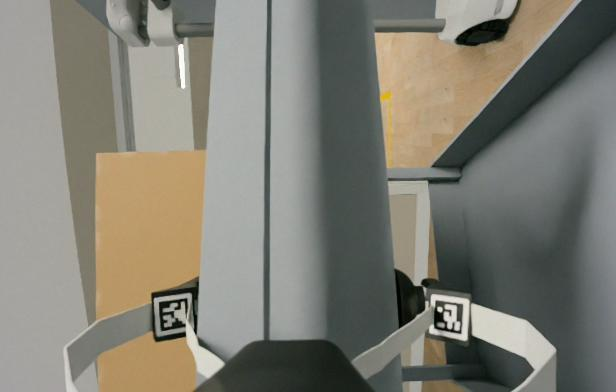

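Request:
move(
  blocking=false,
  r2={"base":{"rotate_rad":-0.11},"pace":"slow"},
  cameras=[],
)

Request:
wait(
  seconds=2,
  cameras=[],
)

Request:
move(
  blocking=false,
  r2={"base":{"strafe_m":0.2,"translate_m":0.04},"pace":"slow","contact_limits":{"strafe_m":0.4}},
  cameras=[],
)

Request:
wait(
  seconds=5,
  cameras=["r2_head_camera","r2_wrist_camera"],
)

Scene clock: 210.97 s.
move: r2 moving
r1: as last shown
r1.turned_by_imu: +0.000
r1.lidar_m: 4.28 0.26 0.25 - 0.25 0.30 - 1.25 1.53 2.80 1.01 1.10
r1.motor_effort: lift_m=+22(22) arm_m=+4(4) wheel_0=-27(27) wheel_1=+34(34) wheel_2=-5(5)
r1.servo_current: wrist_yaw_rad=46(65) wrist_pitch_rad=39(52) wrist_roll_rad=65(65) gripper_m=46(46)
r1.contact_limits: strafe_m 1
r1.wrist_depth_mm: - - - - - - - / - - - - - - - / - - - - - - - / - - - - - - - / - - - - - - - / - - - 199 - - 1499 / - - 180 183 144 - 1537
r2.base_odometry: x=-1.698 y=-0.747 heading=-2.860
r2.turned_by_wheels: -0.096
r2.turned_by_imu: -0.092
r2.base_tilt: forward=-0.7 right=+0.0
r2.lidar_m: 0.31 0.42 2.19 2.10 2.21 3.14 3.17 3.31 2.70 2.64 2.75 0.45
r2.base_status: rotate_rad moving
r2.joint_positions: lift_m=+0.656 arm_m=+0.000 wrist_yaw_rad=+0.014 wrist_pitch_rad=+0.001 wrist_roll_rad=+1.570 gripper_m=+0.002
r2.joint_status: not commanded
r2.measured_speeds: translate_m=-0.002 strafe_m=-0.001 rotate_rad=-0.181 lift_m=+0.000 arm_m=+0.000 wrist_yaw_rad=+0.000 wrist_pitch_rad=+0.000 wrist_roll_rad=+0.000
r2.motor_effort: lift_m=+18(19) arm_m=+4(4) wheel_0=+9(19) wheel_1=+7(10) wheel_2=+10(14)
r2.servo_current: wrist_yaw_rad=78(91) wrist_pitch_rad=39(46) wrist_roll_rad=52(59) gripper_m=163(163)
r2.hand_pose: x=+0.4605 y=-0.0834 z=+0.8338 quat_wxyz=(+0.707, +0.707, +0.005, +0.005) (m; r2's base frame)
r2.wrist_depth_mm: - 1397 203 279 315 1366 1205 / - - 1618 259 - 1537 452 / - - 178 242 - 1708 - / - 445 167 226 809 768 - / - 433 157 215 216 798 - / - 424 148 205 194 166 - / - 407 145 - - 732 -
pictures: none
No camera images: "cameras" was empty.

Scene clock: 211.40 s.
earlier move: r2 done
r1.base_odometry: x=-1.987 y=-0.510 heading=-2.460
r1.turned_by_wheels: +0.000
r1.turned_by_imu: +0.000
r1.base_tilt: forward=-1.6 right=+1.3
r1.lidar_m: 4.26 0.27 0.25 - 0.25 0.30 - 1.23 1.56 2.79 0.98 1.05
r1.base_status: not commanded
r1.joint_positions: lift_m=+1.150 arm_m=+0.000 wrist_yaw_rad=+0.000 wrist_pitch_rad=+0.002 wrist_roll_rad=+0.000 gripper_m=-0.020
r1.joint_status: not commanded
r1.measured_speeds: all 0
r1.motor_effort: lift_m=+22(22) arm_m=+4(4) wheel_0=-26(27) wheel_1=+34(34) wheel_2=-5(5)
r1.servo_current: wrist_yaw_rad=46(65) wrist_pitch_rad=39(52) wrist_roll_rad=59(65) gripper_m=39(52)
r1.contact_limits: strafe_m 1
r1.hand_pose: x=+0.4593 y=-0.0875 z=+1.3274 quat_wxyz=(+1.000, +0.000, +0.001, +0.000) (m; r1's base frame)
r1.wrist_depth_mm: - - - - - - - / - - - - - - - / - - - - - - - / - - - - - - - / - - - - - - - / - - - 199 - - 1464 / - - 179 182 144 - 1281
r2.base_odometry: x=-1.698 y=-0.747 heading=-2.873
r2.turned_by_wheels: -0.013
r2.turned_by_imu: -0.012
r2.base_tilt: forward=-0.6 right=+0.0
r2.lidar_m: 0.30 0.44 2.18 2.11 2.23 3.06 3.18 3.28 2.75 2.64 2.74 0.44
r2.base_status: done
r2.joint_positions: lift_m=+0.656 arm_m=+0.000 wrist_yaw_rad=+0.011 wrist_pitch_rad=+0.001 wrist_roll_rad=+1.570 gripper_m=+0.002
r2.joint_status: not commanded
r2.measured_speeds: all 0
r2.motor_effort: lift_m=+18(19) arm_m=+4(4) wheel_0=+6(19) wheel_1=+5(10) wheel_2=+7(14)
r2.servo_current: wrist_yaw_rad=59(91) wrist_pitch_rad=39(46) wrist_roll_rad=52(59) gripper_m=163(169)
r2.hand_pose: x=+0.4602 y=-0.0842 z=+0.8338 quat_wxyz=(+0.707, +0.707, +0.004, +0.004) (m; r2's base frame)
r2.wrist_depth_mm: - 1366 215 297 325 1336 336 / - - 204 273 - 1499 459 / - - - 253 - 1756 - / - - 175 236 - 741 - / - 439 163 220 220 820 - / - 178 151 206 194 163 - / - 410 153 - 131 741 -
wait: 0.43 of 2 s (r2 has come to rest)
pictures: none
No camera images: "cameras" was empty.

Scene clock: 211.90 s.
move: r2 moving
r1: as last shown
r1.lidar_m: 4.29 0.28 0.25 - 0.25 0.28 - 1.22 1.57 2.76 1.00 1.07
r1.servo_current: wrist_yaw_rad=39(52) wrist_pitch_rad=46(46) wrist_roll_rad=52(65) gripper_m=39(52)
r1.contact_limits: strafe_m 1
r1.wrist_depth_mm: - - - - - - - / - - - - - - - / - - - - - - - / - - - - - - - / - - - - - - - / - - - 198 - - 1499 / - - 180 183 144 - 1499
r2.base_odometry: x=-1.697 y=-0.760 heading=-2.874
r2.turned_by_wheels: -0.001
r2.turned_by_imu: -0.001
r2.base_tilt: forward=-0.7 right=+0.0
r2.lidar_m: 0.31 0.48 2.17 2.08 2.19 3.04 3.19 3.30 2.75 2.65 2.78 0.43
r2.base_status: translate_m moving; strafe_m moving
r2.joint_positions: lift_m=+0.656 arm_m=+0.000 wrist_yaw_rad=+0.000 wrist_pitch_rad=+0.001 wrist_roll_rad=+1.570 gripper_m=+0.002
r2.joint_status: not commanded
r2.measured_speeds: translate_m=+0.010 strafe_m=+0.049 rotate_rad=-0.005 lift_m=+0.000 arm_m=+0.000 wrist_yaw_rad=-0.036 wrist_pitch_rad=+0.000 wrist_roll_rad=+0.000
r2.motor_effort: lift_m=+18(18) arm_m=+4(5) wheel_0=-6(9) wheel_1=+10(10) wheel_2=-8(8)
r2.servo_current: wrist_yaw_rad=39(72) wrist_pitch_rad=39(46) wrist_roll_rad=39(52) gripper_m=163(169)
r2.contact_limits: strafe_m 0.4
r2.hand_pose: x=+0.4593 y=-0.0873 z=+0.8338 quat_wxyz=(+0.707, +0.707, +0.001, +0.000) (m; r2's base frame)
r2.wrist_depth_mm: - 1336 223 307 329 1336 336 / - - 210 279 - 1430 455 / - - - 257 - 1863 - / - - 177 238 - 723 - / - 445 164 221 224 - - / - 178 150 207 191 162 - / - 413 151 - - 723 -
pictures: none
No camera images: "cameras" was empty.

Scene clock: 214.67 s.
earlier move: r2 done
r1.base_odometry: x=-1.987 y=-0.510 heading=-2.460
r1.turned_by_wheels: +0.000
r1.turned_by_imu: +0.000
r1.base_tilt: forward=-1.5 right=+1.3
r1.lidar_m: 4.27 0.26 0.25 - 0.25 0.30 - 1.24 1.56 2.79 0.94 1.14
r1.base_status: not commanded
r1.joint_positions: lift_m=+1.150 arm_m=+0.000 wrist_yaw_rad=+0.000 wrist_pitch_rad=+0.002 wrist_roll_rad=+0.000 gripper_m=-0.020
r1.joint_status: not commanded
r1.measured_speeds: all 0
r1.motor_effort: lift_m=+22(22) arm_m=+4(4) wheel_0=-27(27) wheel_1=+34(34) wheel_2=-5(5)
r1.servo_current: wrist_yaw_rad=52(65) wrist_pitch_rad=39(52) wrist_roll_rad=33(72) gripper_m=39(52)
r1.contact_limits: strafe_m 1
r1.hand_pose: x=+0.4593 y=-0.0875 z=+1.3274 quat_wxyz=(+1.000, +0.000, +0.001, +0.000) (m; r1's base frame)
r1.wrist_depth_mm: - - - - - - - / - - - - - - - / - - - - - - - / - - - - - - - / - - - - - - - / - - - 200 - - - / - - 180 183 144 - -
r2.base_odometry: x=-1.684 y=-0.950 heading=-2.874
r2.turned_by_wheels: +0.000
r2.turned_by_imu: -0.001
r2.base_tilt: forward=-0.7 right=+0.1
r2.lidar_m: 0.35 2.65 1.97 1.90 1.99 2.75 3.21 3.36 2.93 2.84 2.97 0.44
r2.base_status: done
r2.joint_positions: lift_m=+0.656 arm_m=+0.000 wrist_yaw_rad=-0.001 wrist_pitch_rad=-0.005 wrist_roll_rad=+1.570 gripper_m=+0.001
r2.joint_status: not commanded
r2.measured_speeds: all 0
r2.motor_effort: lift_m=+14(18) arm_m=+3(5) wheel_0=-9(14) wheel_1=+4(10) wheel_2=-6(13)
r2.servo_current: wrist_yaw_rad=46(72) wrist_pitch_rad=46(52) wrist_roll_rad=39(65) gripper_m=78(169)
r2.contact_limits: strafe_m 0.4
r2.hand_pose: x=+0.4591 y=-0.0878 z=+0.8359 quat_wxyz=(+0.707, +0.707, -0.002, +0.001) (m; r2's base frame)
r2.wrist_depth_mm: - - 1499 277 279 1464 1255 / - - - 264 272 1863 512 / - - - 254 258 842 - / - - 469 246 251 798 - / - - 466 206 241 809 - / - - 186 180 173 - - / - 473 466 - - - -
wait: 2.77 of 5 s (r2 has come to rest)
pictures: r2_head_camera, r2_wrist_camera
Images, in order (width x height): r2_head_camera 420x560, r2_wrist_camera 616x392.

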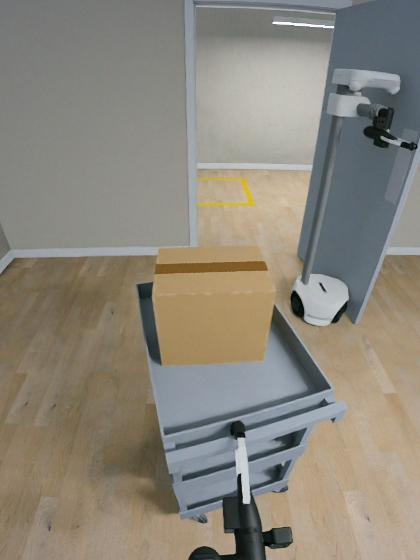

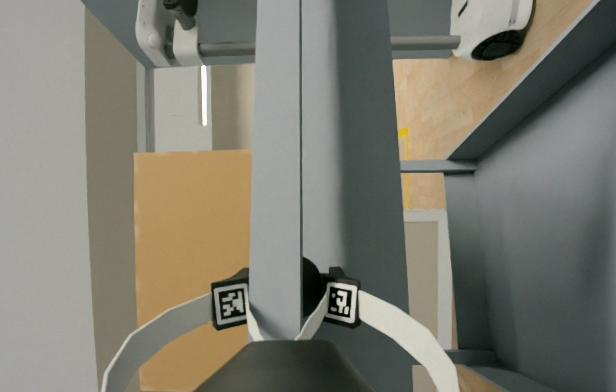

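Request:
move(
  blocking=false,
  r2={"joints":{"gripper_m":0.138}},
  cameras=[],
)

Request:
wait(
  seconds=2,
  cameras=[],
)

Request:
move(
  blocking=false,
  r2={"base":{"translate_m":0.07},"pace":"slow","contact_limits":{"translate_m":0.3}},
  cameras=[],
)

Request:
wait(
  seconds=2,
  cameras=[],
)

Request:
move(
  blocking=false,
  r2={"joints":{"gripper_m":0.0}},
  cameras=[],
)

Request:
wait(
  seconds=3,
  cameras=["r2_head_camera","r2_wrist_camera"],
)

Scene clock: 223.23 s.
move: r2 moving
r1: as last shown
r1.base_tilt: forward=-1.6 right=+1.3
r1.lidar_m: 4.26 0.27 0.25 - 0.25 0.29 - 1.24 1.57 2.79 0.97 1.13
r1.servo_current: wrist_yaw_rad=39(59) wrist_pitch_rad=39(52) wrist_roll_rad=33(52) gripper_m=39(46)
r1.contact_limits: strafe_m 1
r1.wrist_depth_mm: - - - - - - - / - - - - - - - / - - - - - - - / - - - - - - - / - - - - - - - / - - - 198 - - - / - - 180 183 144 - -
r2.base_odometry: x=-1.684 y=-0.950 heading=-2.874
r2.turned_by_wheels: +0.000
r2.turned_by_imu: +0.001
r2.base_tilt: forward=-0.7 right=+0.1
r2.lidar_m: 0.37 2.67 1.99 1.91 2.00 2.79 3.22 3.33 2.92 2.84 2.99 0.47
r2.base_status: not commanded
r2.joint_positions: lift_m=+0.656 arm_m=+0.000 wrist_yaw_rad=-0.002 wrist_pitch_rad=-0.005 wrist_roll_rad=+1.570 gripper_m=+0.020
r2.joint_status: gripper_m moving
r2.measured_speeds: translate_m=+0.000 strafe_m=+0.000 rotate_rad=+0.001 lift_m=+0.000 arm_m=+0.000 wrist_yaw_rad=+0.000 wrist_pitch_rad=+0.000 wrist_roll_rad=+0.000
r2.motor_effort: lift_m=+14(14) arm_m=+4(4) wheel_0=-8(10) wheel_1=+4(5) wheel_2=-6(6)
r2.servo_current: wrist_yaw_rad=39(59) wrist_pitch_rad=46(52) wrist_roll_rad=52(52) gripper_m=98(104)
r2.contact_limits: strafe_m 0.4
r2.hand_pose: x=+0.4591 y=-0.0879 z=+0.8359 quat_wxyz=(+0.707, +0.707, -0.002, +0.001) (m; r2's base frame)
r2.wrist_depth_mm: - - 1576 279 283 1430 1281 / - - - 270 273 1863 492 / - - - 259 263 788 - / - - 469 250 253 842 - / - - 469 214 244 820 - / - - 183 183 186 798 - / - - 469 - - - -
pictures: none
No camera images: "cameras" was empty.

Scene clock: 225.00 s.
earlier move: r2 done
r1.base_odometry: x=-1.987 y=-0.510 heading=-2.460
r1.turned_by_wheels: +0.000
r1.turned_by_imu: +0.000
r1.base_tilt: forward=-1.6 right=+1.3
r1.lidar_m: 4.28 0.27 0.25 - 0.25 0.29 - 1.24 1.56 2.78 0.98 1.14
r1.base_status: not commanded
r1.joint_positions: lift_m=+1.150 arm_m=+0.000 wrist_yaw_rad=+0.000 wrist_pitch_rad=+0.002 wrist_roll_rad=+0.000 gripper_m=-0.020
r1.joint_status: not commanded
r1.measured_speeds: all 0
r1.motor_effort: lift_m=+22(22) arm_m=+4(4) wheel_0=-27(27) wheel_1=+34(34) wheel_2=-5(5)
r1.servo_current: wrist_yaw_rad=46(65) wrist_pitch_rad=39(52) wrist_roll_rad=39(65) gripper_m=39(52)
r1.contact_limits: strafe_m 1
r1.hand_pose: x=+0.4593 y=-0.0875 z=+1.3274 quat_wxyz=(+1.000, +0.000, +0.001, +0.000) (m; r1's base frame)
r1.wrist_depth_mm: - - - - - - - / - - - - - - - / - - - - - - - / - - - - - - - / - - - - - - - / - - - 199 - - - / - - 180 183 143 - -
r2.base_odometry: x=-1.684 y=-0.950 heading=-2.873
r2.turned_by_wheels: +0.000
r2.turned_by_imu: +0.000
r2.base_tilt: forward=-0.7 right=+0.1
r2.lidar_m: 0.37 2.71 1.97 1.91 2.00 2.80 3.21 3.33 2.92 2.84 2.96 0.43
r2.base_status: not commanded
r2.joint_positions: lift_m=+0.656 arm_m=+0.000 wrist_yaw_rad=-0.002 wrist_pitch_rad=-0.005 wrist_roll_rad=+1.570 gripper_m=+0.138
r2.joint_status: all done
r2.measured_speeds: all 0
r2.motor_effort: lift_m=+14(14) arm_m=+4(4) wheel_0=-5(10) wheel_1=+4(5) wheel_2=-6(6)
r2.servo_current: wrist_yaw_rad=59(59) wrist_pitch_rad=39(52) wrist_roll_rad=39(65) gripper_m=59(124)
r2.contact_limits: strafe_m 0.4
r2.hand_pose: x=+0.4591 y=-0.0879 z=+0.8359 quat_wxyz=(+0.707, +0.707, -0.002, +0.001) (m; r2's base frame)
r2.wrist_depth_mm: - 1863 1576 285 290 1397 1255 / - - - 273 - 1756 488 / - - - 265 271 768 - / - 477 473 256 259 842 - / - 477 473 248 252 - - / - 477 189 188 191 - - / - 477 469 - - - -
wait: 1.77 of 2 s (r2 has come to rest)
pictures: none
No camera images: "cameras" was empty.

Scene clock: 225.50 s.
move: r2 moving
r1: as last shown
r1.lidar_m: 4.26 0.27 0.25 - 0.25 0.28 - 1.25 1.56 2.80 0.96 1.15
r1.servo_current: wrist_yaw_rad=46(65) wrist_pitch_rad=46(46) wrist_roll_rad=33(65) gripper_m=39(46)
r1.contact_limits: strafe_m 1
r1.wrist_depth_mm: - - - - - - - / - - - - - - - / - - - - - - - / - - - - - - - / - - - - - - - / - - - 199 - - - / - - 180 183 144 - -
r2.base_odometry: x=-1.696 y=-0.954 heading=-2.873
r2.turned_by_wheels: +0.000
r2.turned_by_imu: +0.000
r2.base_tilt: forward=-0.7 right=+0.1
r2.lidar_m: 0.36 2.68 1.95 1.90 1.98 2.81 3.25 3.33 2.96 2.83 2.99 0.46
r2.base_status: translate_m moving
r2.joint_positions: lift_m=+0.656 arm_m=+0.000 wrist_yaw_rad=-0.002 wrist_pitch_rad=-0.004 wrist_roll_rad=+1.570 gripper_m=+0.138
r2.joint_status: not commanded
r2.measured_speeds: translate_m=+0.049 strafe_m=+0.000 rotate_rad=+0.002 lift_m=+0.000 arm_m=+0.000 wrist_yaw_rad=+0.000 wrist_pitch_rad=+0.002 wrist_roll_rad=+0.000
r2.motor_effort: lift_m=+14(14) arm_m=+4(4) wheel_0=+12(12) wheel_1=+7(8) wheel_2=-14(15)
r2.servo_current: wrist_yaw_rad=46(59) wrist_pitch_rad=39(52) wrist_roll_rad=52(59) gripper_m=52(59)
r2.contact_limits: translate_m 0.3
r2.hand_pose: x=+0.4591 y=-0.0879 z=+0.8356 quat_wxyz=(+0.707, +0.707, -0.002, +0.001) (m; r2's base frame)
r2.wrist_depth_mm: - 1921 220 282 287 1397 1255 / - - - 272 - 1708 - / - - - 262 - 759 - / - 473 469 253 254 809 - / - 469 466 244 249 820 - / - 466 191 184 191 - - / - - 466 - - - -
pictures: none
No camera images: "cameras" was empty.

Scene clock: 226.97 s.
earlier move: r2 done
r1.base_odometry: x=-1.987 y=-0.510 heading=-2.460
r1.turned_by_wheels: +0.000
r1.turned_by_imu: +0.000
r1.base_tilt: forward=-1.6 right=+1.3
r1.lidar_m: 4.30 0.26 0.25 - 0.25 0.29 - 1.24 1.58 2.78 0.95 1.17
r1.base_status: not commanded
r1.joint_positions: lift_m=+1.150 arm_m=+0.000 wrist_yaw_rad=+0.000 wrist_pitch_rad=+0.002 wrist_roll_rad=+0.000 gripper_m=-0.020
r1.joint_status: not commanded
r1.measured_speeds: all 0
r1.motor_effort: lift_m=+22(22) arm_m=+4(4) wheel_0=-26(27) wheel_1=+33(34) wheel_2=-5(5)
r1.servo_current: wrist_yaw_rad=46(72) wrist_pitch_rad=39(52) wrist_roll_rad=39(65) gripper_m=46(52)
r1.contact_limits: strafe_m 1
r1.hand_pose: x=+0.4593 y=-0.0875 z=+1.3274 quat_wxyz=(+1.000, +0.000, +0.001, +0.000) (m; r1's base frame)
r1.wrist_depth_mm: - - - - - - - / - - - - - - - / - - - - - - - / - - - - - - - / - - - - - - - / - - - 199 - - - / - - 180 183 144 - -
r2.base_odometry: x=-1.751 y=-0.969 heading=-2.873
r2.turned_by_wheels: +0.000
r2.turned_by_imu: +0.000
r2.base_tilt: forward=-0.7 right=+0.1
r2.lidar_m: 0.35 0.38 1.99 1.90 2.01 2.77 3.27 3.37 2.94 2.85 2.98 0.40
r2.base_status: done
r2.joint_positions: lift_m=+0.656 arm_m=+0.000 wrist_yaw_rad=-0.002 wrist_pitch_rad=-0.002 wrist_roll_rad=+1.570 gripper_m=+0.138
r2.joint_status: not commanded
r2.measured_speeds: all 0
r2.motor_effort: lift_m=+15(15) arm_m=+4(4) wheel_0=+5(12) wheel_1=+4(8) wheel_2=-7(16)
r2.servo_current: wrist_yaw_rad=46(59) wrist_pitch_rad=39(52) wrist_roll_rad=39(59) gripper_m=52(59)
r2.contact_limits: translate_m 0.3
r2.hand_pose: x=+0.4591 y=-0.0879 z=+0.8349 quat_wxyz=(+0.707, +0.707, -0.001, +0.000) (m; r2's base frame)
r2.wrist_depth_mm: - 1537 204 268 287 1366 1138 / - - - 260 - 1661 473 / - - - 252 - 798 - / - 452 452 244 247 - - / - 455 452 236 236 788 - / - 216 175 229 213 - - / - 452 452 - - - -
wait: 1.47 of 2 s (r2 has come to rest)
pictures: none
No camera images: "cameras" was empty.

Scene clock: 227.47 s.
move: r2 moving
r1: as last shown
r1.lidar_m: 4.26 0.25 0.25 - 0.25 0.28 - 1.23 1.55 2.77 0.96 1.17
r1.motor_effort: lift_m=+21(22) arm_m=+4(4) wheel_0=-27(27) wheel_1=+34(34) wheel_2=-5(5)
r1.servo_current: wrist_yaw_rad=39(59) wrist_pitch_rad=33(46) wrist_roll_rad=46(46) gripper_m=46(46)
r1.contact_limits: strafe_m 1
r1.wrist_depth_mm: - - - - - - - / - - - - - - - / - - - - - - - / - - - - - - - / - - - - - - - / - - - 199 - - - / - - 179 183 144 - -
r2.base_odometry: x=-1.751 y=-0.969 heading=-2.873
r2.turned_by_wheels: +0.000
r2.turned_by_imu: +0.000
r2.base_tilt: forward=-0.7 right=+0.1
r2.lidar_m: 0.36 0.36 1.95 1.91 2.00 2.80 3.27 3.41 2.94 2.84 2.97 0.44
r2.base_status: not commanded
r2.joint_positions: lift_m=+0.656 arm_m=+0.000 wrist_yaw_rad=-0.002 wrist_pitch_rad=-0.002 wrist_roll_rad=+1.570 gripper_m=+0.126
r2.joint_status: gripper_m moving
r2.measured_speeds: all 0
r2.motor_effort: lift_m=+15(15) arm_m=+4(4) wheel_0=+4(5) wheel_1=+4(5) wheel_2=-7(7)
r2.servo_current: wrist_yaw_rad=52(52) wrist_pitch_rad=39(46) wrist_roll_rad=46(52) gripper_m=104(104)
r2.contact_limits: translate_m 0.3
r2.hand_pose: x=+0.4591 y=-0.0879 z=+0.8349 quat_wxyz=(+0.707, +0.707, -0.001, +0.000) (m; r2's base frame)
r2.wrist_depth_mm: - 1537 204 267 286 1397 1160 / - - - 262 - 1708 473 / - - - 251 - 788 - / - 455 452 244 247 - - / - 452 452 236 236 809 - / - 455 173 229 213 - - / - 452 452 - - - -
pictures: none
No camera images: "cameras" was empty.

Scene clock: 229.23 s.
earlier move: r2 done
r1.base_odometry: x=-1.987 y=-0.510 heading=-2.460
r1.turned_by_wheels: +0.000
r1.turned_by_imu: +0.000
r1.base_tilt: forward=-1.6 right=+1.3
r1.lidar_m: 4.27 0.27 0.25 - 0.25 0.30 - 1.21 1.57 2.79 0.93 1.19
r1.base_status: not commanded
r1.joint_positions: lift_m=+1.150 arm_m=+0.000 wrist_yaw_rad=+0.000 wrist_pitch_rad=+0.002 wrist_roll_rad=+0.000 gripper_m=-0.020
r1.joint_status: not commanded
r1.measured_speeds: all 0
r1.motor_effort: lift_m=+22(22) arm_m=+4(4) wheel_0=-27(27) wheel_1=+34(34) wheel_2=-5(5)
r1.servo_current: wrist_yaw_rad=39(59) wrist_pitch_rad=39(52) wrist_roll_rad=39(59) gripper_m=39(46)
r1.contact_limits: strafe_m 1
r1.hand_pose: x=+0.4593 y=-0.0875 z=+1.3274 quat_wxyz=(+1.000, +0.000, +0.001, +0.000) (m; r1's base frame)
r1.wrist_depth_mm: - - - - - - - / - - - - - - - / - - - - - - - / - - - - - - - / - - - - - - - / - - - 200 - - - / - - 179 183 144 - -
r2.base_odometry: x=-1.751 y=-0.969 heading=-2.873
r2.turned_by_wheels: +0.000
r2.turned_by_imu: +0.000
r2.base_tilt: forward=-0.7 right=+0.0
r2.lidar_m: 0.38 0.36 1.99 1.90 2.01 2.80 3.26 3.40 2.93 2.84 2.98 0.47
r2.base_status: not commanded
r2.joint_positions: lift_m=+0.656 arm_m=+0.000 wrist_yaw_rad=-0.003 wrist_pitch_rad=-0.006 wrist_roll_rad=+1.570 gripper_m=+0.001
r2.joint_status: all done
r2.measured_speeds: all 0
r2.motor_effort: lift_m=+13(15) arm_m=+4(4) wheel_0=+3(5) wheel_1=+3(5) wheel_2=-5(7)
r2.servo_current: wrist_yaw_rad=39(59) wrist_pitch_rad=46(46) wrist_roll_rad=46(59) gripper_m=91(416)
r2.contact_limits: translate_m 0.3
r2.hand_pose: x=+0.4590 y=-0.0883 z=+0.8363 quat_wxyz=(+0.707, +0.707, -0.003, +0.001) (m; r2's base frame)
r2.wrist_depth_mm: - - - 271 276 1464 1182 / - - - 262 265 1863 512 / - - - 253 255 1863 - / - - 462 245 247 842 - / - - 462 202 239 820 - / - - 185 179 181 788 - / - - 462 - - - -
wait: 1.77 of 3 s (r2 has come to rest)
pictures: r2_head_camera, r2_wrist_camera
Images, in order (width x height): r2_head_camera 420x560, r2_wrist_camera 616x392.

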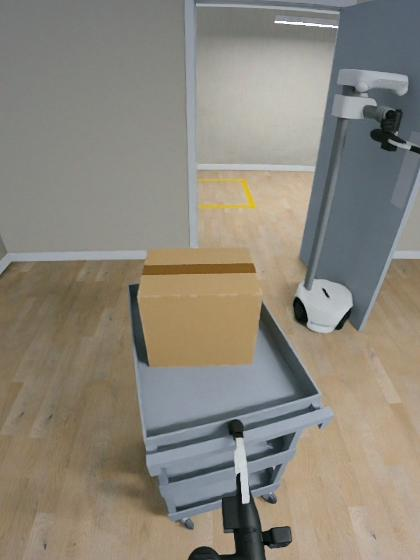

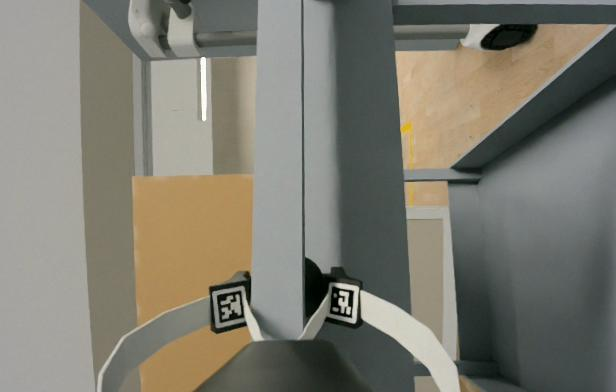

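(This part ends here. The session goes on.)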